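# Index turntable one hole clockwise and reseat the plunger

## Task

Rotate the turntable exactly one hole position clockwise (as viewed from above) so that the plunger's pin drops all the way into the next hole. The fixture must end standing upright on the deck, with neither gripper touching it.

## Robot and tools

Robot: two 6-joint arms with parallel-jaw grippers, left_arm and right_arm, mounted at the table edge. Calibrated bases in the scene frame: left_arm at (+0.025, +0.326, +0.031) m, quat_wxyz (+1.000, 0, 0, +0.003); right_arm at (-0.004, -0.268, +0.031) m, quat_wxyz (+1.000, 0, 0, -0.018). In both base frames +z points up.

Frames: the scene frame has its origin at table-top height, halfway between the two nominal bases. +z is up, +x points out over the table, and left_arm sits on the +y side. Arm names do not match image sides. Fixed cameras and the table are given in the scene frame. Each arm's hand pose, velocity and wrist camera are given in that arm's own base frame. Printed hand positions can be a few centimetres off, more at long reach. The gripper's fingers point along its +z axis and open along its y axis. end_effector_position is the point between the pads, about 1 cm short of the tips.

The row: every command is a row of 14 numbers covering both arms, even if only one arm moves. The first 7 are for left_arm: 6 joint angles, then opening. The next 7 are the same for right_arm. Joint order in every row and list: waist, shoulder, elbow, wrist roll, wrist yaw, wrist pitch. Joint numbers are absolute target angles in radians, not offsets.

Joint ranges: waist -2.618 to 3.054; shoulder 0.000 to 3.142; elbow 0.000 to 3.142; wrist roll -2.094 to 2.094; wrist yaw -1.571 to 1.571; wrist pitch -1.571 to 1.571. Real ends may differ by up to 0.059 rad either way. A target more than 0.059 rad beyond a stated end, and farther out than the current angle, gets the call refused. A target past the real end is clipped, and the result may say "joint sent to its limit".

Opening is an absolute command from -1 (closed) to +1 (fully open). To leave a gripper unchanged, repeat its current command; 0 is a real half-open command. To hold a still joint, resend its "Joint targets" value.

Tools:
- execute_actions(actions, cameras): actions is a list of actions. Each action is a table of up to 15 rows, one row per 1/30 s step. A shorter table repeats its last row to fill 15 steps. An empty list just returns state and images.
- move(target, speed, blend, opening_speed, blocking, cameras): target is one 14-number row or a list of up to 15 rows, which share 10 s. Joints are interpolated together, so the hand traces a curve. speed is the top rad/s of the joint with farthest to go, from 0.01 to 2 (default 0.5); give one value or one per target. blend in rad rounds corners at intermediate targets (default 0). opening_speed is per second on the -1..1 scale, at least 0.2. Gripper values in later rows apply only once the arms stop there. blocking=false returns after about 0.5 s; a new move then takes over from the current point. Paths do not avoid obstacles or the other arm.
- wait(seconds 0 to 10): the scene runs on with the last commands held.
- stop(): brakes a running move, which needs some room.
- zoom_image(camera, region=[x0,y0,x1,y1]): magnifies a region of the latest image, at most 504x504 px. Images are 896x504, origin top-left. Cameras: cam_head_left, cam_head_right, cam_left_wrist, cam_right_wrist.
- read_manual(section): returns licence text only.
- finished_scene(scene): ends the scene irreversibly. Report done honestly: true only if the turntable is indexed, the pin is seated, the fixture is upright and both hands are off it.

Reading results: Joint positions and Joint velocities list one block per arm in joint order (rad, rad/s), then the pad gap (m; 0.094 fully open). "within noise" means the arm is at rest. "Joint targets" shows what the joints are driven toward right now. "Tool commands" shows the gripper commands. grip_measured uses the opening scale. It reads slightly wide when empty and about 0.064 narrower than a hard part under full squeeze. It shows no step at contact; full force comes roughly 0.05 below the touch reading.

Joint torques are total drive output, including the arm's weight. Positive means toward a larger angle. Joints 1 to 3 wrap at ±28 N m. Action calls also list per-step joint positions.

The move line reports the outcome: done, off_target (at rest but more than 0.035 rad off), moving, held or fault. It also reports limits=held and the worst joint error per arm. done does not mean no contact. "joint command not followed" means the clearance check altered that arm's targets.

Motion limits: each step, a joint's target may lead its measured angle by at most 0.202 rad (waist), 0.258 (shoulder), 0.3 (elbow), 0.573 (wrist pitch) or 0.522 (wrist yaw and roll). Targets that would move the hand more than 200 mm are scaled back. Very small turns may not start. Motors heat up when holding loads, reaching out or pushing against something. MOTOR HOT appears at 75 °C. At 90 °C the arm folds and idles; at 100 °C it goes limp.

Avoid: dropping parts or releasing them while they move; fast impacts; pressing far past contact, since force grows with speed and overshoot; contact between the arms, which can end the scene; knocking the fixture over or off the table; and unplanned stops. To release, command an opening well above grip_measured. Close slowly on anything delicate.

Each tool is called after "Call:" by a JSON object that holds its "fn" and its "kwargs".

## Session

Call:
{"fn": "execute_actions", "kwargs": {"actions": []}}

Scene clock: 0.00 s.
left_arm: end_effector_position=(+0.3789, +0.0005, +0.1416) grip_measured=+1.000 end_effector_quat_wxyz=(+0.682, -0.014, +0.730, +0.047) | right_arm: end_effector_position=(+0.3580, -0.0478, +0.1413) grip_measured=+1.000 end_effector_quat_wxyz=(+0.679, +0.114, +0.720, -0.089)
Joint names: [waist, shoulder, elbow, wrist roll, wrist yaw, wrist pitch]
Joint positions: left_arm=[-0.079 1.56 0.222 0.039 -0.166 1.272 0.094] | right_arm=[0.009 1.506 0.165 0.047 0.296 1.275 0.094]
Joint velocities: within noise
Joint torques (N m): no reading
Heat: left arm: 32 °C; right arm: 26 °C.
Joint targets: left_arm=[-0.079 1.557 0.225 0.038 -0.166 1.267] | right_arm=[0.009 1.502 0.169 0.046 0.296 1.270]
Tool commands: left_gripper/opening=+1.0 right_gripper/opening=+1.0

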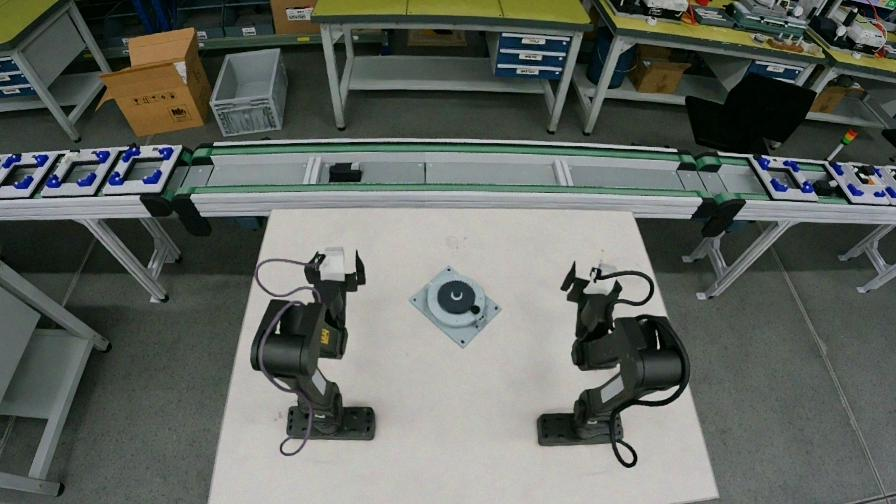

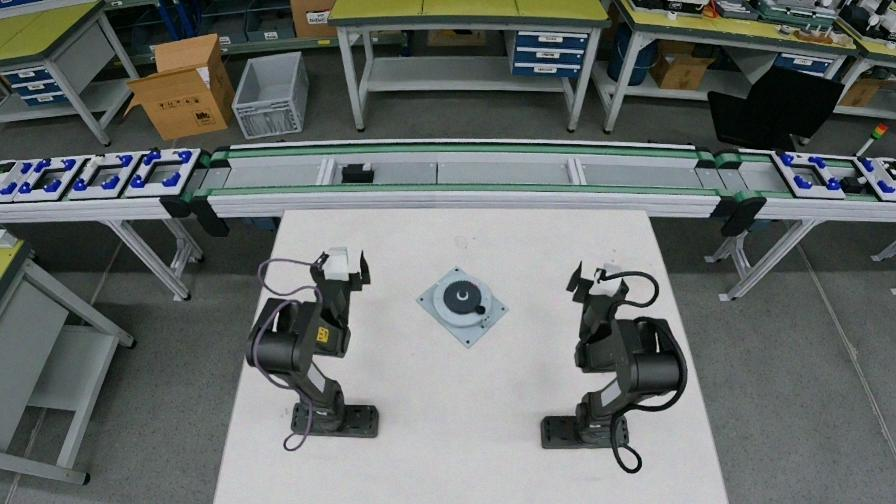

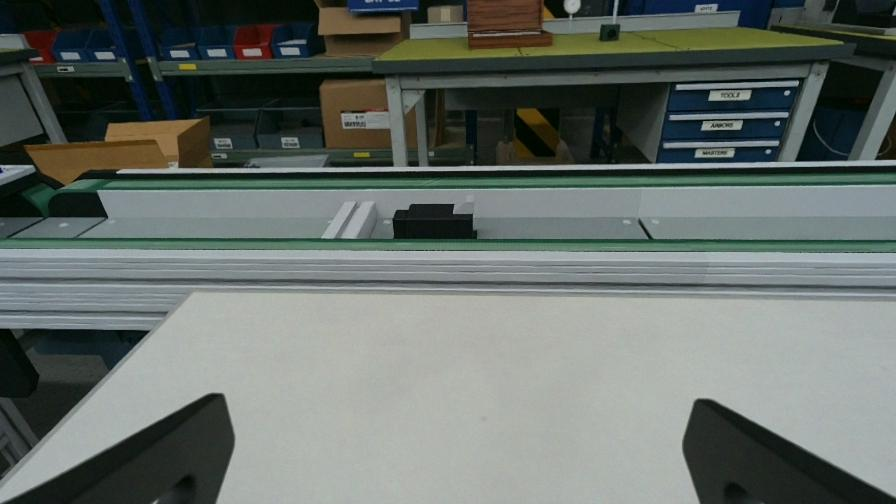

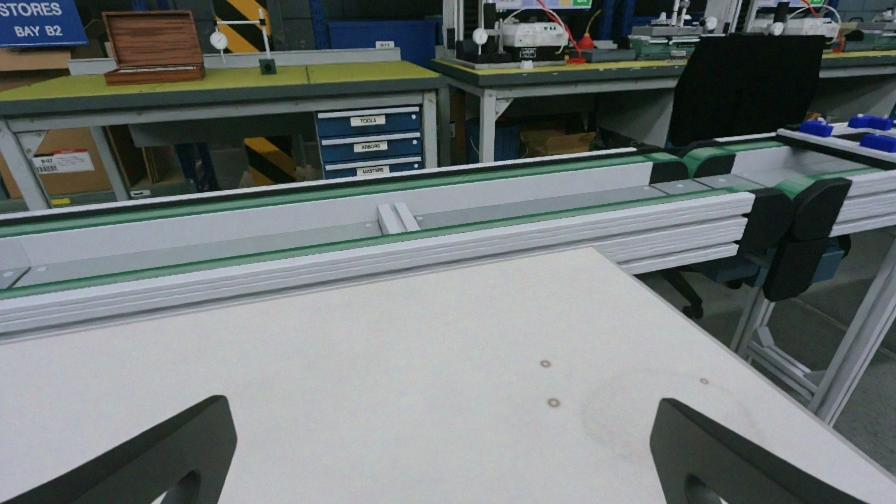

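Call:
{"fn": "move", "kwargs": {"target": [-0.70,2.08,1.917,0,0,-1.408,1,-0.1,1.6,0.6,0,0,0.6,1], "speed": 0.8, "cameras": ["cam_left_wrist","cam_head_left"]}}

Call:
{"fn": "zoom_image", "kwargs": {"camera": "cam_head_left", "region": [396, 250, 516, 360]}}

Scene clock: 90.87 s.
left_arm: end_effector_position=(+0.3063, -0.2542, +0.1221) grip_measured=+1.000 end_effector_quat_wxyz=(+0.007, +0.347, +0.938, +0.001) | right_arm: end_effector_position=(+0.4335, -0.0402, +0.1142) grip_measured=+1.000 end_effector_quat_wxyz=(+0.557, +0.044, +0.829, -0.027)
Joint names: [waist, shoulder, elbow, wrist roll, wrist yaw, wrist pitch]
Joint positions: left_arm=[-0.698 2.057 1.891 0.01 -0.007 -1.391 0.094] | right_arm=[-0.091 1.583 0.579 0.01 0.01 0.616 0.094]
Joint velocities: within noise
Joint torques (N m): left_arm=[-0.16 -9.16 7.28 -0.1 0.06 0.28] | right_arm=[-0.99 -5.03 9.54 -0.08 -0.11 1.58]
Heat: left arm: 33 °C; right arm: 32 °C.
Joint targets: left_arm=[-0.700 2.080 1.917 0.000 0.000 -1.408] | right_arm=[-0.100 1.600 0.600 0.000 0.000 0.600]
move: done
Images, in order (width x height): cam_head_left 896x504, cam_left_wrist 896x504.

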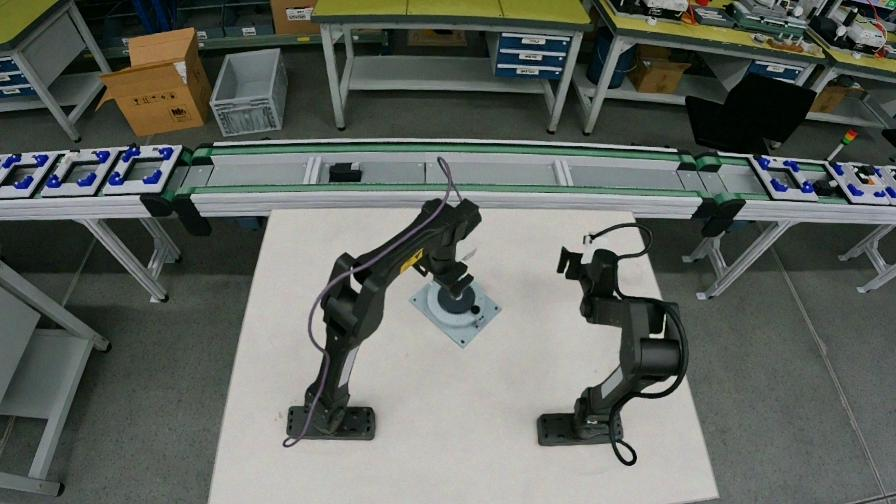

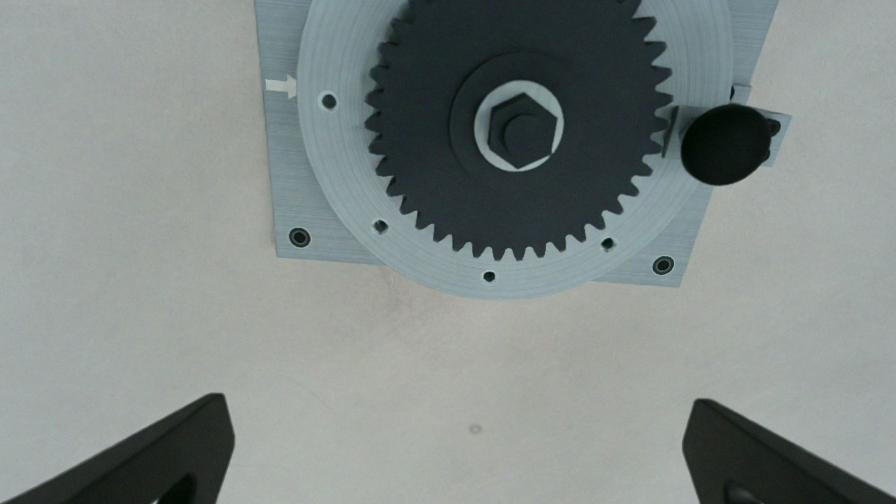

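Scaled by 4.200 from the camera's 896x504 image, which has a finer 1280x720 frame.

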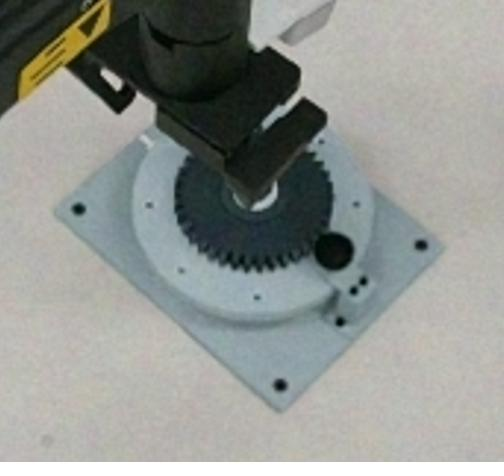

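Call:
{"fn": "move", "kwargs": {"target": [[-0.46,2.075,1.831,0,0,-1.327,-1,-0.1,1.6,0.6,0,0,0.6,1],[-0.46,2.18,1.516,0,0,-0.907,-1,-0.1,1.6,0.6,0,0,0.6,1]], "speed": 0.6, "cameras": ["cam_left_wrist","cam_head_left"]}}

Call:
{"fn": "zoom_image", "kwargs": {"camera": "cam_head_left", "region": [380, 230, 540, 380]}}

Scene clock: 199.63 s.
left_arm: end_effector_position=(+0.3625, -0.1747, -0.0086) grip_measured=-0.995 end_effector_quat_wxyz=(+0.005, +0.229, +0.973, +0.001) | right_arm: end_effector_position=(+0.4334, -0.0402, +0.1140) grip_measured=+1.000 end_effector_quat_wxyz=(+0.557, +0.044, +0.829, -0.027)
Joint names: [waist, shoulder, elbow, wrist roll, wrist yaw, wrist pitch]
Joint positions: left_arm=[-0.453 2.164 1.527 0.009 -0.004 -0.924 0] | right_arm=[-0.091 1.583 0.579 0.009 0.009 0.616 0.094]
Joint velocities: within noise
Joint torques (N m): left_arm=[-0.54 -10.3 4.03 -0.08 0.01 0.61] | right_arm=[-0.96 -5 9.52 -0.08 -0.11 1.58]
Heat: left arm: 36 °C; right arm: 33 °C.
Joint targets: left_arm=[-0.460 2.180 1.516 0.000 0.000 -0.907] | right_arm=[-0.100 1.600 0.600 0.000 0.000 0.600]
move: done
Images, in order (width x height): cam_head_left 896x504, cam_left_wrist 896x504.

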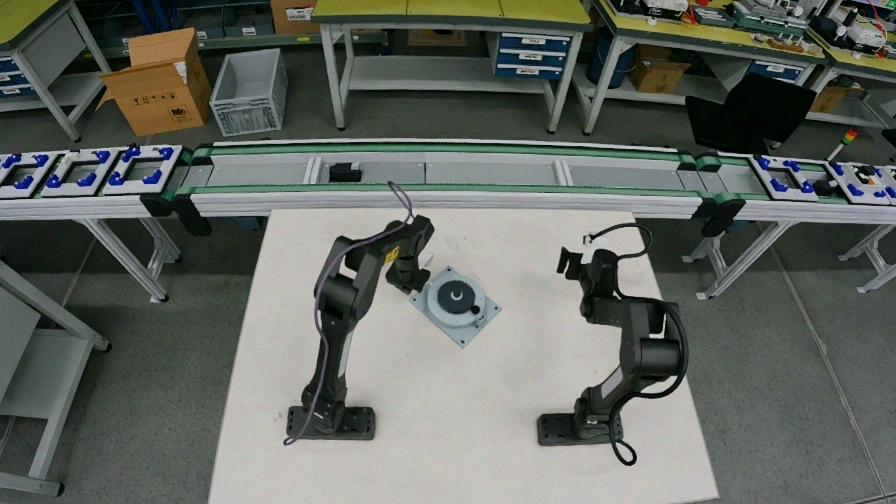

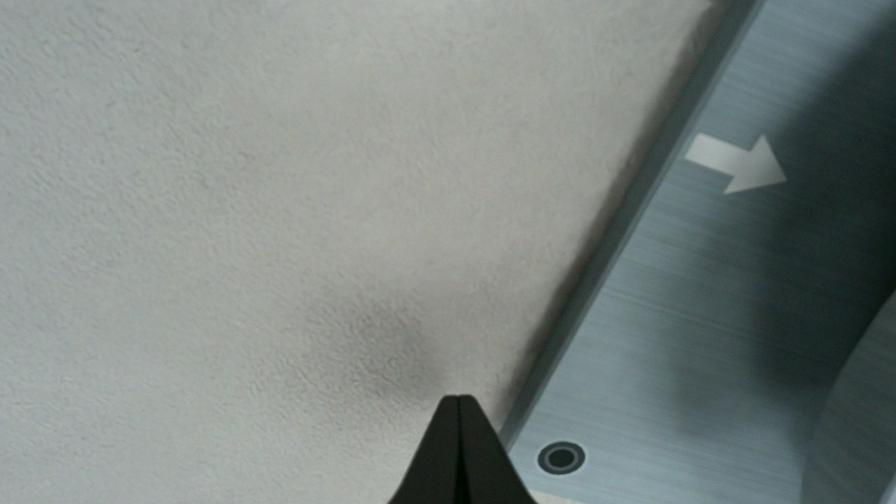

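Scaled by 3.150 from the camera's 896x504 image, which has a finer 1280x720 frame.

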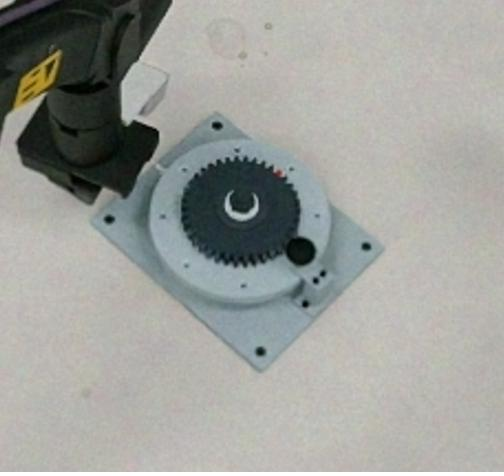

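Call:
{"fn": "move", "kwargs": {"target": [[-0.46,2.19,1.490,0,0,-0.880,-1,-0.1,1.6,0.6,0,0,0.6,1],[-0.65,2.055,1.27,0,0,-0.79,-1,-0.1,1.6,0.6,0,0,0.6,1],[-0.82,2.008,1.20,0,0,-0.77,-1,-0.1,1.6,0.6,0,0,0.6,1]], "speed": 0.25, "blend": 0.03, "cameras": ["cam_left_wrist","cam_head_left"]}}

Call:
{"fn": "zoom_image", "kwargs": {"camera": "cam_head_left", "region": [380, 230, 540, 380]}}

Scene clock: 213.73 s.
left_arm: end_effector_position=(+0.2613, -0.2288, -0.0181) grip_measured=-0.995 end_effector_quat_wxyz=(+0.023, +0.384, +0.921, +0.060) | right_arm: end_effector_position=(+0.4334, -0.0401, +0.1140) grip_measured=+1.000 end_effector_quat_wxyz=(+0.557, +0.044, +0.829, -0.026)
Joint names: [waist, shoulder, elbow, wrist roll, wrist yaw, wrist pitch]
Joint positions: left_arm=[-0.788 2.004 1.226 0.002 -0.13 -0.795 0] | right_arm=[-0.091 1.583 0.579 0.009 0.009 0.616 0.094]
Joint velocities: within noise
Joint torques (N m): left_arm=[-2.65 -9.58 2.58 0 1.15 0.71] | right_arm=[-0.94 -4.98 9.54 -0.07 -0.11 1.61]
Heat: left arm: 37 °C; right arm: 33 °C.
Joint targets: left_arm=[-0.820 2.008 1.200 0.000 0.000 -0.770] | right_arm=[-0.100 1.600 0.600 0.000 0.000 0.600]
move: off_target (left_arm); blend cut to 0.0135 rad at target 1; left_arm: the wrist yaw is farthest, 0.130 rad from its target
Images, in order (width x height): cam_head_left 896x504, cam_left_wrist 896x504.

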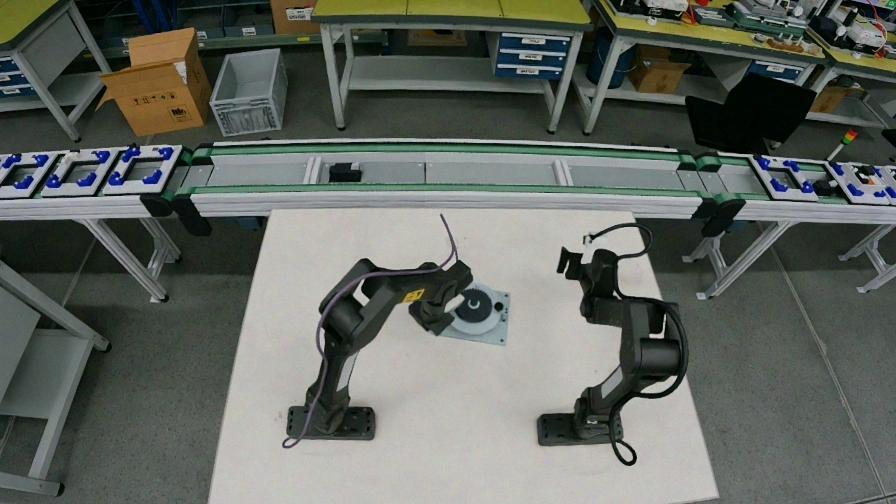

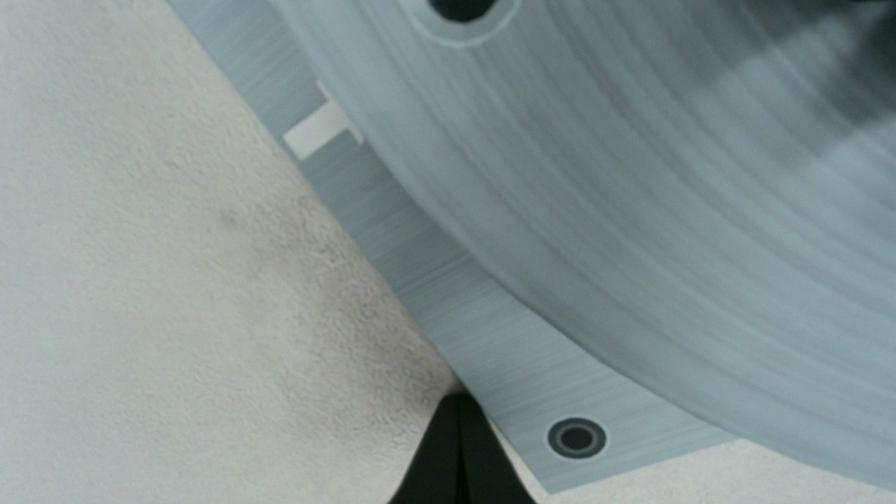

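Scaled by 3.150 from the camera's 896x504 image, which has a finer 1280x720 frame.

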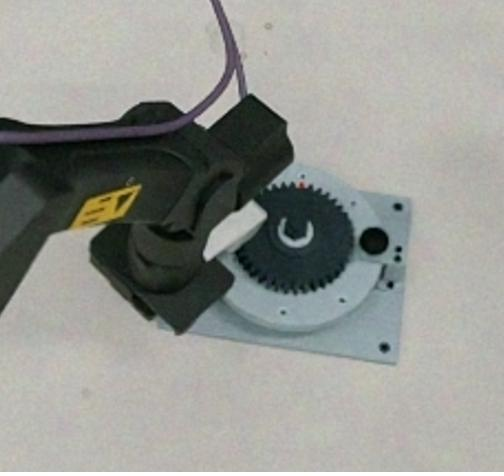

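Call:
{"fn": "move", "kwargs": {"target": [[-0.90,2.03,1.24,0,-0.03,-0.785,-1,-0.1,1.6,0.6,0,0,0.6,1],[-1.0,2.08,1.315,0,-0.03,-0.81,-1,-0.1,1.6,0.6,0,0,0.6,1],[-1.08,2.16,1.446,0,-0.03,-0.86,-1,-0.1,1.6,0.6,0,0,0.6,1]], "speed": 0.25, "blend": 0.03, "cameras": ["cam_left_wrist","cam_head_left"]}}

Call:
{"fn": "zoom_image", "kwargs": {"camera": "cam_head_left", "region": [400, 230, 560, 380]}}

Scene clock: 224.43 s.
left_arm: end_effector_position=(+0.1930, -0.3110, -0.0156) grip_measured=-0.995 end_effector_quat_wxyz=(-0.007, +0.501, +0.864, +0.058) | right_arm: end_effector_position=(+0.4334, -0.0401, +0.1140) grip_measured=+1.000 end_effector_quat_wxyz=(+0.557, +0.044, +0.829, -0.026)
Joint names: [waist, shoulder, elbow, wrist roll, wrist yaw, wrist pitch]
Joint positions: left_arm=[-1.063 2.12 1.418 -0.015 -0.091 -0.941 0] | right_arm=[-0.091 1.583 0.579 0.009 0.009 0.616 0.094]
Joint velocities: within noise
Joint torques (N m): left_arm=[-1.47 -7.41 6.8 0.18 0.52 1.23] | right_arm=[-0.94 -5.01 9.51 -0.08 -0.1 1.6]
Heat: left arm: 36 °C; right arm: 33 °C.
Joint targets: left_arm=[-1.080 2.160 1.446 0.000 -0.030 -0.860] | right_arm=[-0.100 1.600 0.600 0.000 0.000 0.600]
move: off_target (left_arm); left_arm: the wrist pitch is farthest, 0.081 rad from its target
Images, in order (width x height): cam_head_left 896x504, cam_left_wrist 896x504.

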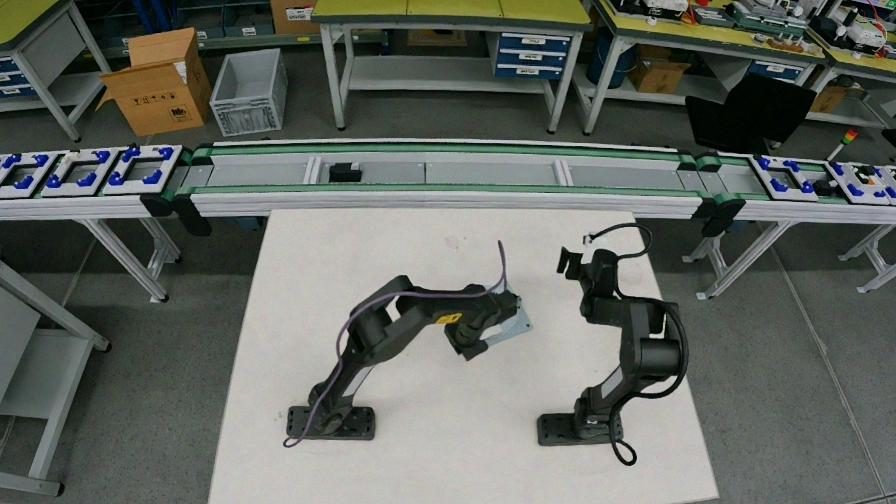

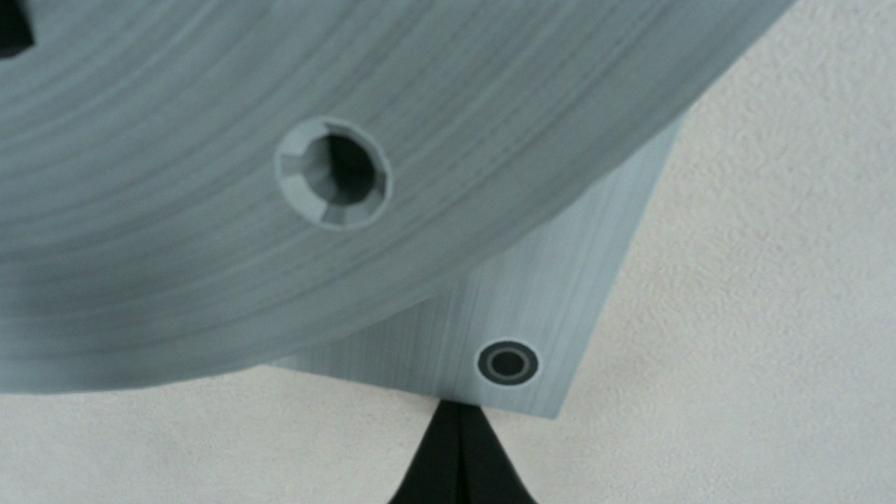

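Scaled by 3.150 from the camera's 896x504 image, which has a finer 1280x720 frame.

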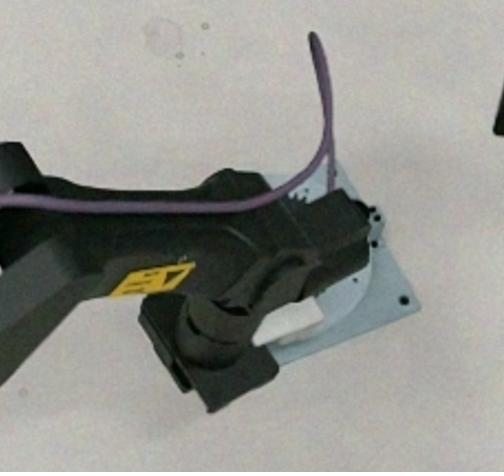

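Call:
{"fn": "move", "kwargs": {"target": [[-1.02,2.14,1.5,0,0,-0.9,-1,-0.1,1.6,0.6,0,0,0.6,1],[-0.95,2.05,1.87,0,0,-1.38,-1,-0.1,1.6,0.6,0,0,0.6,1],[-0.8,1.98,1.75,0,0,-1.34,1,-0.1,1.6,0.6,0,0,0.6,1]], "speed": 0.6, "blend": [0.03,0.03,0], "cameras": ["cam_left_wrist","cam_head_left"]}}

Call:
{"fn": "zoom_image", "kwargs": {"camera": "cam_head_left", "region": [400, 230, 560, 380]}}

Scene clock: 236.43 s.
left_arm: end_effector_position=(+0.2704, -0.2720, +0.1073) grip_measured=+0.999 end_effector_quat_wxyz=(-0.001, +0.382, +0.924, +0.004) | right_arm: end_effector_position=(+0.4334, -0.0401, +0.1140) grip_measured=+1.000 end_effector_quat_wxyz=(+0.557, +0.044, +0.829, -0.026)
Joint names: [waist, shoulder, elbow, wrist roll, wrist yaw, wrist pitch]
Joint positions: left_arm=[-0.794 2.012 1.766 -0.009 -0.006 -1.33 0.094] | right_arm=[-0.091 1.583 0.579 0.009 0.009 0.616 0.094]
Joint velocities: within noise
Joint torques (N m): left_arm=[-0.54 -13.98 4.03 0.12 0.05 0.28] | right_arm=[-0.95 -5 9.55 -0.08 -0.11 1.6]
Heat: left arm: 36 °C; right arm: 34 °C.
Joint targets: left_arm=[-0.800 1.980 1.750 0.000 0.000 -1.340] | right_arm=[-0.100 1.600 0.600 0.000 0.000 0.600]
move: done
Images, in order (width x height): cam_head_left 896x504, cam_left_wrist 896x504.

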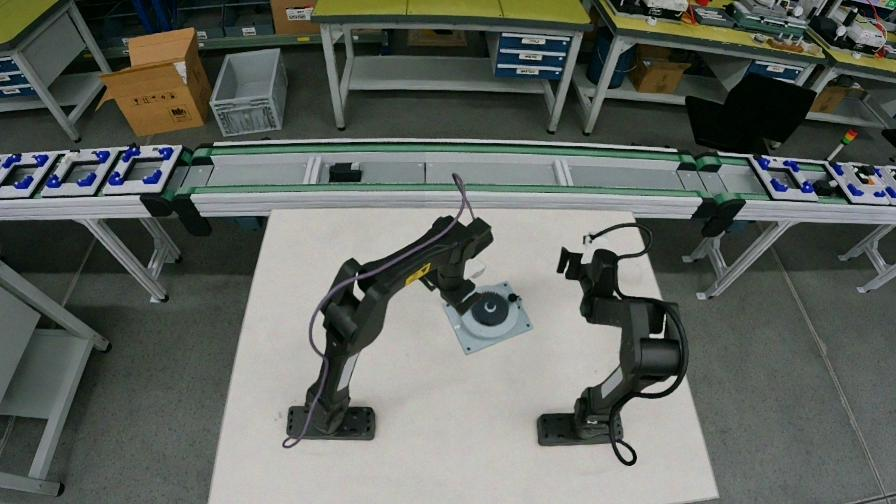

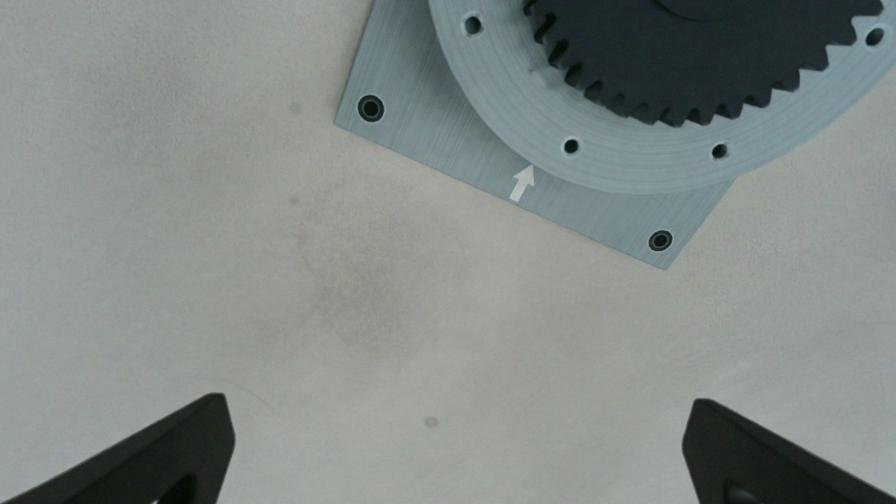

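Scaled by 3.150 from the camera's 896x504 image, which has a finer 1280x720 frame.

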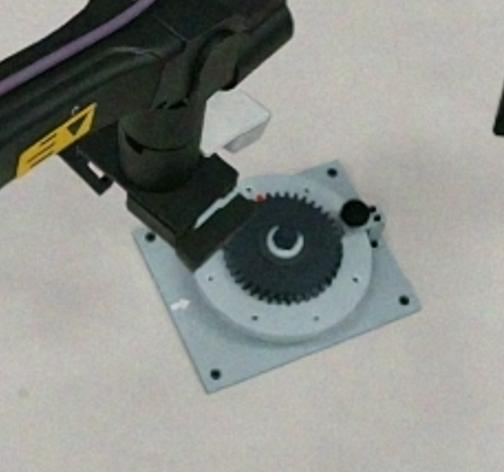

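Call:
{"fn": "move", "kwargs": {"target": [[-0.8,1.98,1.75,0,0,-1.34,1,0.1,1.9,1.7,0.8,0,-1.2,0.5],[-0.8,1.98,1.75,0,0,-1.34,1,0.416,2.045,1.768,1.60,0,-1.305,-0.2]], "speed": 0.8, "blend": [0.1,0], "cameras": ["cam_right_wrist","cam_left_wrist"]}}

Call:
{"fn": "zoom_image", "kwargs": {"camera": "cam_right_wrist", "region": [250, 150, 650, 504]}}

Scene clock: 259.13 s.
left_arm: end_effector_position=(+0.2704, -0.2720, +0.1073) grip_measured=+0.999 end_effector_quat_wxyz=(-0.001, +0.382, +0.924, +0.004) | right_arm: end_effector_position=(+0.3554, +0.1576, +0.0987) grip_measured=-0.198 end_effector_quat_wxyz=(+0.002, +0.554, +0.832, +0.003)
Joint names: [waist, shoulder, elbow, wrist roll, wrist yaw, wrist pitch]
Joint positions: left_arm=[-0.794 2.012 1.766 -0.009 -0.006 -1.33 0.094] | right_arm=[0.415 2.022 1.746 1.59 0.001 -1.288 0.038]
Joint velocities: within noise
Joint torques (N m): left_arm=[-0.54 -13.97 4.03 0.11 0.05 0.28] | right_arm=[-0.03 -8.72 9.7 0.11 -0.03 0.11]
Heat: left arm: 40 °C; right arm: 33 °C.
Joint targets: left_arm=[-0.800 1.980 1.750 0.000 0.000 -1.340] | right_arm=[0.416 2.045 1.768 1.600 0.000 -1.305]
move: done
Images, in order (width x height): cam_left_wrist 896x504, cam_right_wrist 896x504.

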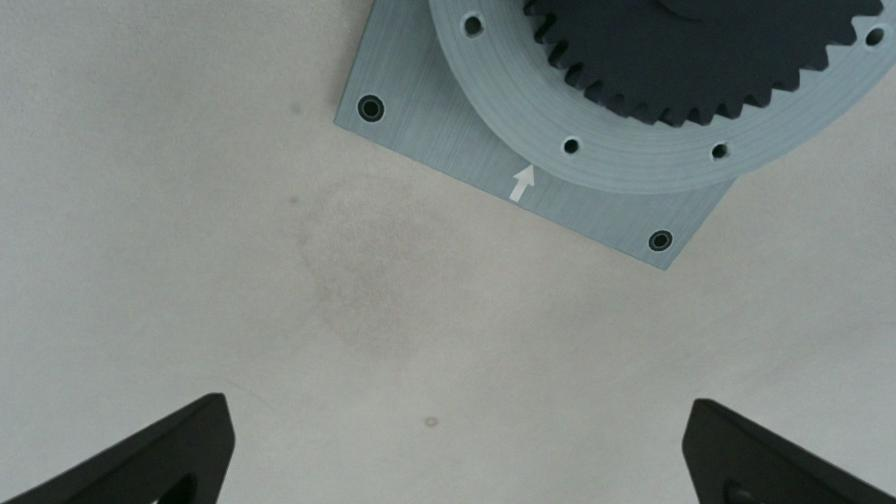

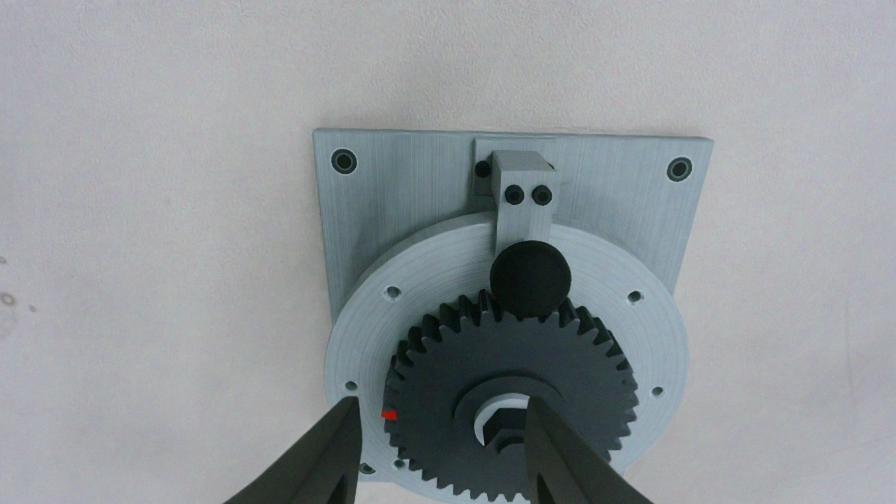

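Scaled by 1.260 from the camera's 896x504 image, which has a finer 1280x720 frame.

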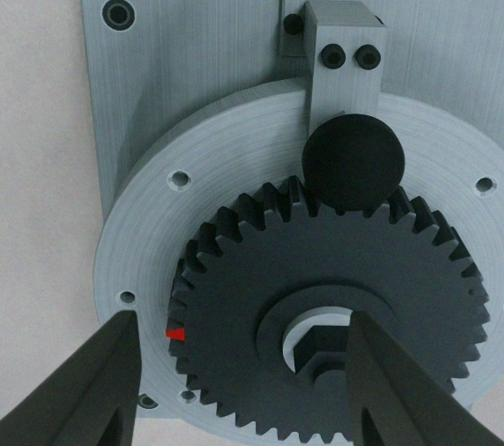

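Call:
{"fn": "move", "kwargs": {"target": [-0.8,1.98,1.75,0,0,-1.34,1,0.400,1.92,1.51,1.582,0,-1.15,-0.2], "cameras": ["cam_right_wrist"]}}

Call:
{"fn": "zoom_image", "kwargs": {"camera": "cam_right_wrist", "region": [250, 150, 650, 504]}}

Scene clock: 273.80 s.
left_arm: end_effector_position=(+0.2704, -0.2720, +0.1073) grip_measured=+0.999 end_effector_quat_wxyz=(-0.001, +0.382, +0.924, +0.004) | right_arm: end_effector_position=(+0.3308, +0.1454, +0.0663) grip_measured=-0.198 end_effector_quat_wxyz=(-0.005, +0.555, +0.832, -0.009)
Joint names: [waist, shoulder, elbow, wrist roll, wrist yaw, wrist pitch]
Joint positions: left_arm=[-0.794 2.012 1.766 -0.009 -0.006 -1.33 0.094] | right_arm=[0.412 1.955 1.52 1.59 0.001 -1.156 0.038]
Joint velocities: within noise
Joint torques (N m): left_arm=[-0.51 -13.98 4.04 0.12 0.05 0.27] | right_arm=[-1.16 -12.51 6.43 -0.05 -0.03 0.28]
Heat: left arm: 42 °C; right arm: 32 °C.
Joint targets: left_arm=[-0.800 1.980 1.750 0.000 0.000 -1.340] | right_arm=[0.400 1.920 1.510 1.582 0.000 -1.150]
move: done
Images, in order (width x height): cam_right_wrist 896x504.

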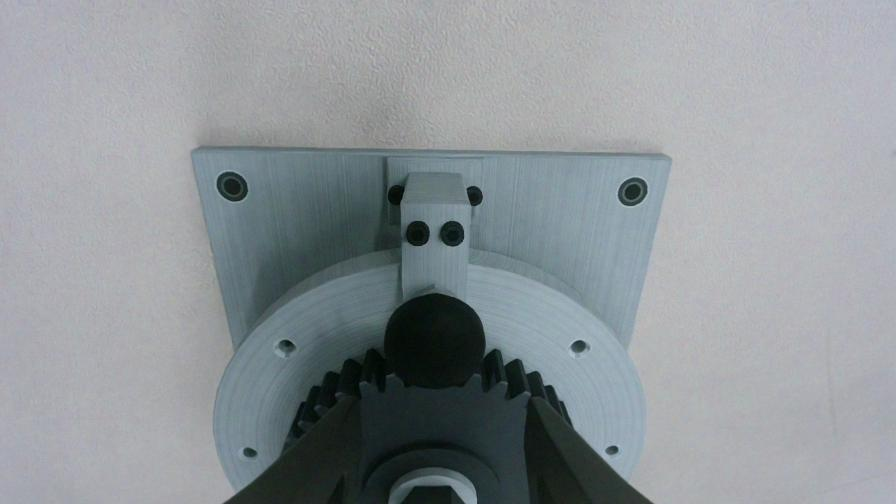

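Scaled by 1.260 from the camera's 896x504 image, which has a finer 1280x720 frame.

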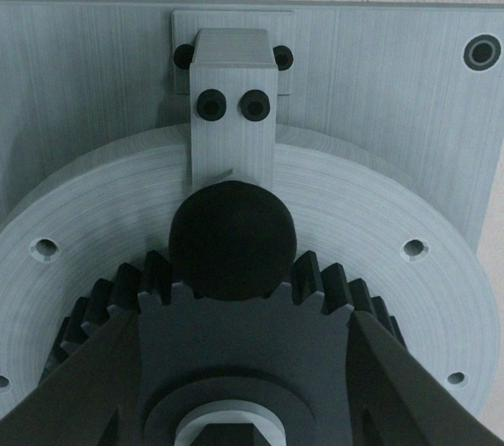

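Call:
{"fn": "move", "kwargs": {"target": [-0.8,1.98,1.75,0,0,-1.34,1,0.394,1.966,1.405,1.572,0,-1.012,-0.2], "speed": 0.3, "cameras": ["cam_right_wrist"]}}

Call:
{"fn": "zoom_image", "kwargs": {"camera": "cam_right_wrist", "region": [250, 150, 650, 504]}}

Scene clock: 287.70 s.
left_arm: end_effector_position=(+0.2704, -0.2720, +0.1073) grip_measured=+0.999 end_effector_quat_wxyz=(-0.001, +0.382, +0.924, +0.004) | right_arm: end_effector_position=(+0.3332, +0.1430, +0.0403) grip_measured=-0.198 end_effector_quat_wxyz=(+0.004, +0.556, +0.831, +0.005)
Joint names: [waist, shoulder, elbow, wrist roll, wrist yaw, wrist pitch]
Joint positions: left_arm=[-0.794 2.012 1.766 -0.009 -0.006 -1.33 0.094] | right_arm=[0.403 1.955 1.414 1.581 0.001 -1.018 0.038]
Joint velocities: within noise
Joint torques (N m): left_arm=[-0.54 -13.96 4 0.12 0.05 0.27] | right_arm=[-0.98 -8.79 6.46 -0.08 -0.04 0.32]
Heat: left arm: 42 °C; right arm: 31 °C.
Joint targets: left_arm=[-0.800 1.980 1.750 0.000 0.000 -1.340] | right_arm=[0.394 1.966 1.405 1.572 0.000 -1.012]
move: done
Images, in order (width x height): cam_right_wrist 896x504.

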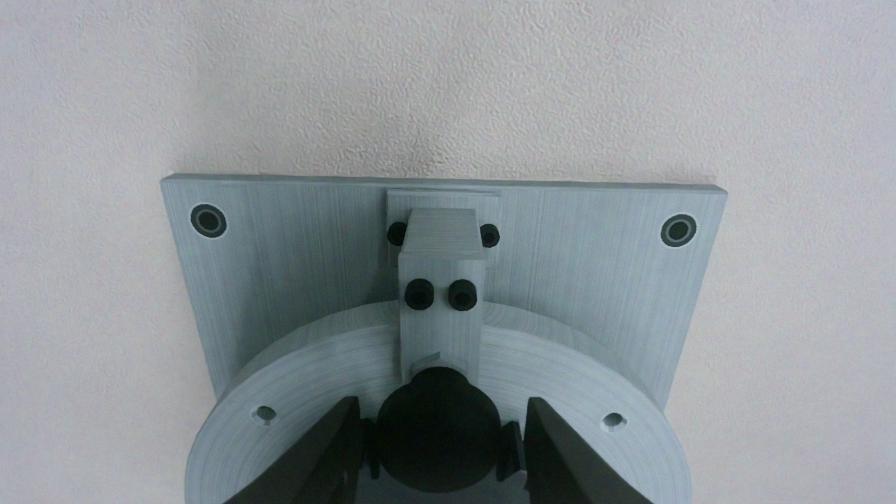

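Scaled by 1.260 from the camera's 896x504 image, which has a finer 1280x720 frame.

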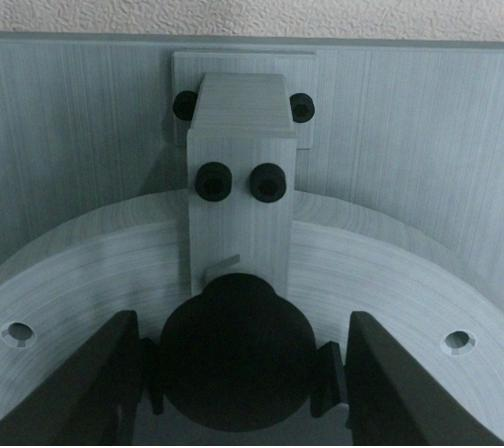

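Call:
{"fn": "move", "kwargs": {"target": [-0.959,1.671,0.748,0,0,0.323,0.2,0.389,1.968,1.388,1.572,0,-0.995,-0.2], "speed": 0.6, "cameras": ["cam_left_wrist","cam_right_wrist"]}}

Call:
{"fn": "zoom_image", "kwargs": {"camera": "cam_left_wrist", "region": [250, 150, 650, 504]}}

Scene clock: 323.83 s.
left_arm: end_effector_position=(+0.2619, -0.3646, +0.0730) grip_measured=+0.201 end_effector_quat_wxyz=(+0.405, +0.403, +0.794, -0.208) | right_arm: end_effector_position=(+0.3330, +0.1420, +0.0365) grip_measured=-0.198 end_effector_quat_wxyz=(+0.004, +0.556, +0.831, +0.006)
Joint names: [waist, shoulder, elbow, wrist roll, wrist yaw, wrist pitch]
Joint positions: left_arm=[-0.952 1.7 0.764 -0.009 -0.006 0.31 0.056] | right_arm=[0.401 1.955 1.398 1.581 0.001 -1 0.038]
Joint velocities: within noise
Joint torques (N m): left_arm=[-0.53 -10.61 4.04 0.12 0.05 2.14] | right_arm=[-1.22 -8.65 6.28 -0.08 -0.03 0.33]
Heat: left arm: 42 °C; right arm: 30 °C.
Joint targets: left_arm=[-0.959 1.671 0.748 0.000 0.000 0.323] | right_arm=[0.389 1.968 1.388 1.572 0.000 -0.995]
move: done
Images, in order (width x height): cam_left_wrist 896x504, cam_right_wrist 896x504.

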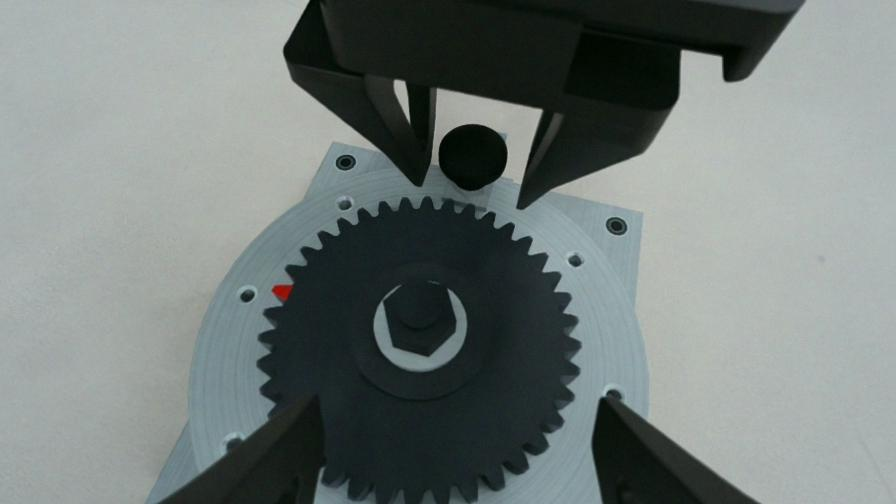

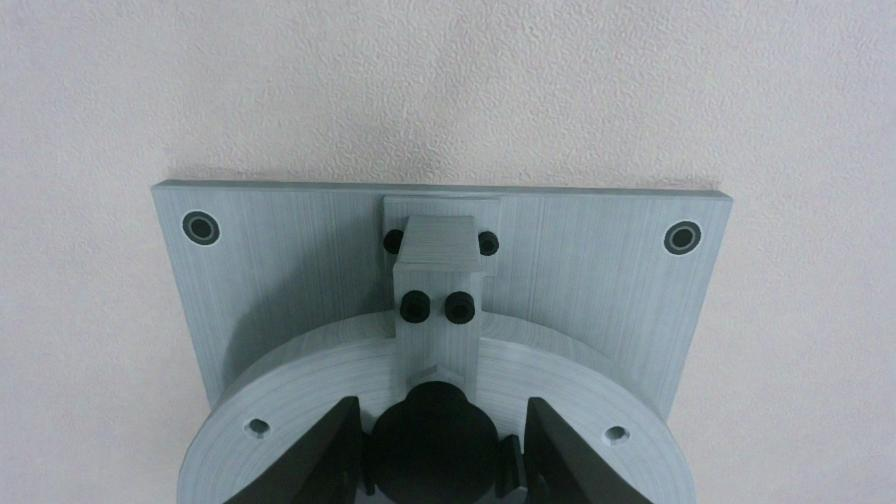

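Scaled by 1.260 from the camera's 896x504 image, which has a finer 1280x720 frame.

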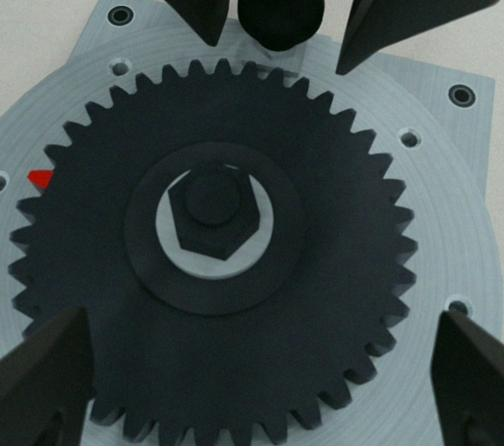

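Call:
{"fn": "move", "kwargs": {"target": [[-1.035,1.815,0.905,-0.18,-0.275,0.335,0.2,0.389,1.968,1.388,1.572,0,-0.995,-0.2]], "speed": 0.5, "cameras": ["cam_left_wrist","cam_right_wrist"]}}

Call:
{"fn": "zoom_image", "kwargs": {"camera": "cam_left_wrist", "region": [250, 150, 650, 504]}}

Scene clock: 377.93 s.
left_arm: end_effector_position=(+0.2865, -0.3835, +0.0819) grip_measured=+0.201 end_effector_quat_wxyz=(+0.450, +0.309, +0.822, -0.166) | right_arm: end_effector_position=(+0.3330, +0.1420, +0.0364) grip_measured=-0.198 end_effector_quat_wxyz=(+0.004, +0.556, +0.831, +0.006)
Joint names: [waist, shoulder, elbow, wrist roll, wrist yaw, wrist pitch]
Joint positions: left_arm=[-1.029 1.797 0.878 -0.169 -0.264 0.324 0.056] | right_arm=[0.401 1.955 1.398 1.581 0.001 -1 0.038]
Joint velocities: within noise
Joint torques (N m): left_arm=[-0.54 -7.16 7.42 -0.11 -0.18 2.14] | right_arm=[-1.18 -8.66 6.32 -0.07 -0.02 0.33]
Heat: left arm: 38 °C; right arm: 30 °C.
Joint targets: left_arm=[-1.035 1.815 0.905 -0.180 -0.275 0.335] | right_arm=[0.389 1.968 1.388 1.572 0.000 -0.995]
move: done
Images, in order (width x height): cam_left_wrist 896x504, cam_right_wrist 896x504.

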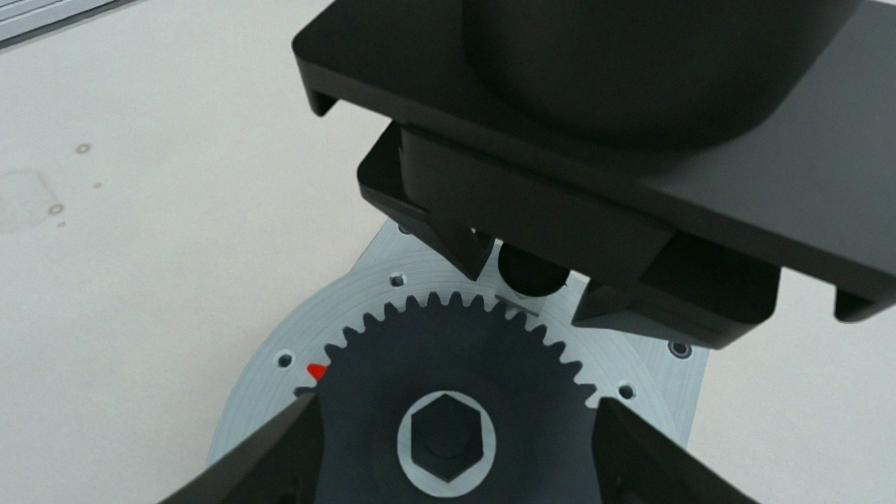

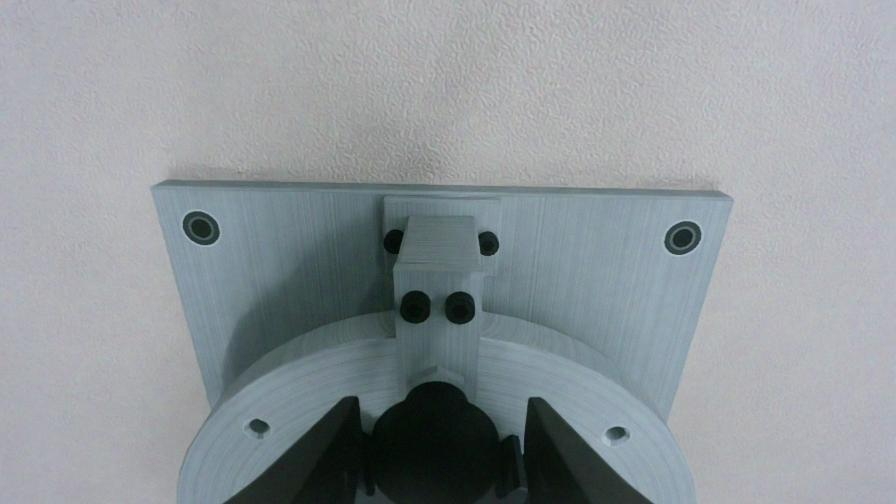

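Scaled by 1.260 from the camera's 896x504 image, which has a finer 1280x720 frame.

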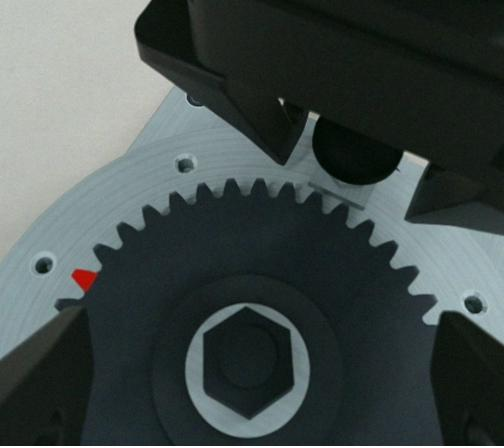

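Call:
{"fn": "move", "kwargs": {"target": [[-1.013,1.938,0.88,-0.185,-0.275,0.458,0.0,0.389,1.968,1.388,1.572,0,-0.995,-0.2]], "speed": 0.3, "cameras": ["cam_left_wrist"]}}

Call:
{"fn": "zoom_image", "kwargs": {"camera": "cam_left_wrist", "region": [250, 150, 650, 504]}}

Scene clock: 394.70 s.
left_arm: end_effector_position=(+0.2954, -0.3891, +0.0488) grip_measured=+0.001 end_effector_quat_wxyz=(+0.449, +0.303, +0.824, -0.164) | right_arm: end_effector_position=(+0.3330, +0.1420, +0.0364) grip_measured=-0.198 end_effector_quat_wxyz=(+0.004, +0.556, +0.831, +0.006)
Joint names: [waist, shoulder, elbow, wrist roll, wrist yaw, wrist pitch]
Joint positions: left_arm=[-1.02 1.921 0.878 -0.174 -0.266 0.445 0.047] | right_arm=[0.401 1.955 1.398 1.581 0.001 -1 0.038]
Joint velocities: within noise
Joint torques (N m): left_arm=[0.51 -8.08 4.96 -0.11 -0.18 2.14] | right_arm=[-1.24 -8.62 6.34 -0.06 -0.02 0.32]
Heat: left arm: 36 °C; right arm: 30 °C.
Joint targets: left_arm=[-1.013 1.938 0.880 -0.185 -0.275 0.458] | right_arm=[0.389 1.968 1.388 1.572 0.000 -0.995]
move: done
Images, in order (width x height): cam_left_wrist 896x504.

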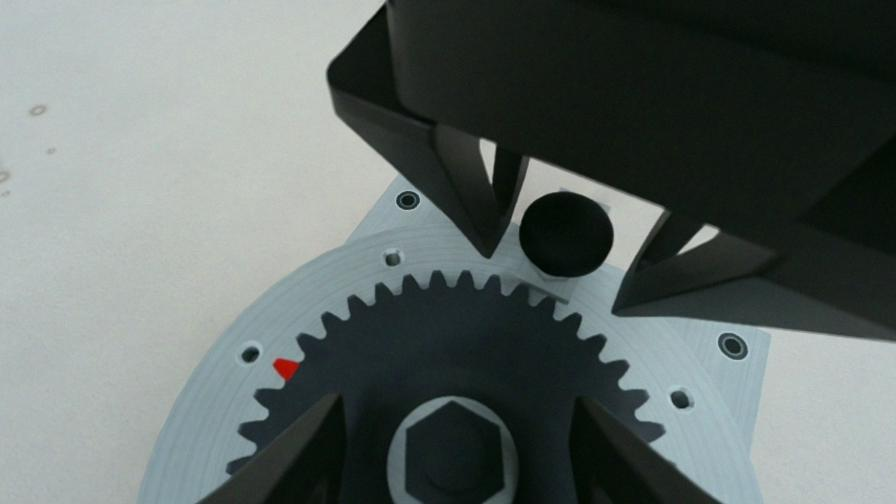

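Scaled by 1.260 from the camera's 896x504 image, which has a finer 1280x720 frame.

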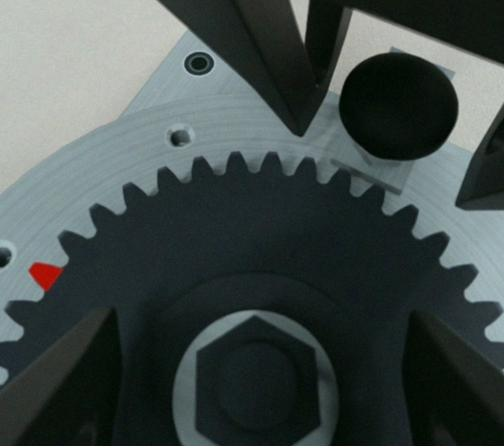

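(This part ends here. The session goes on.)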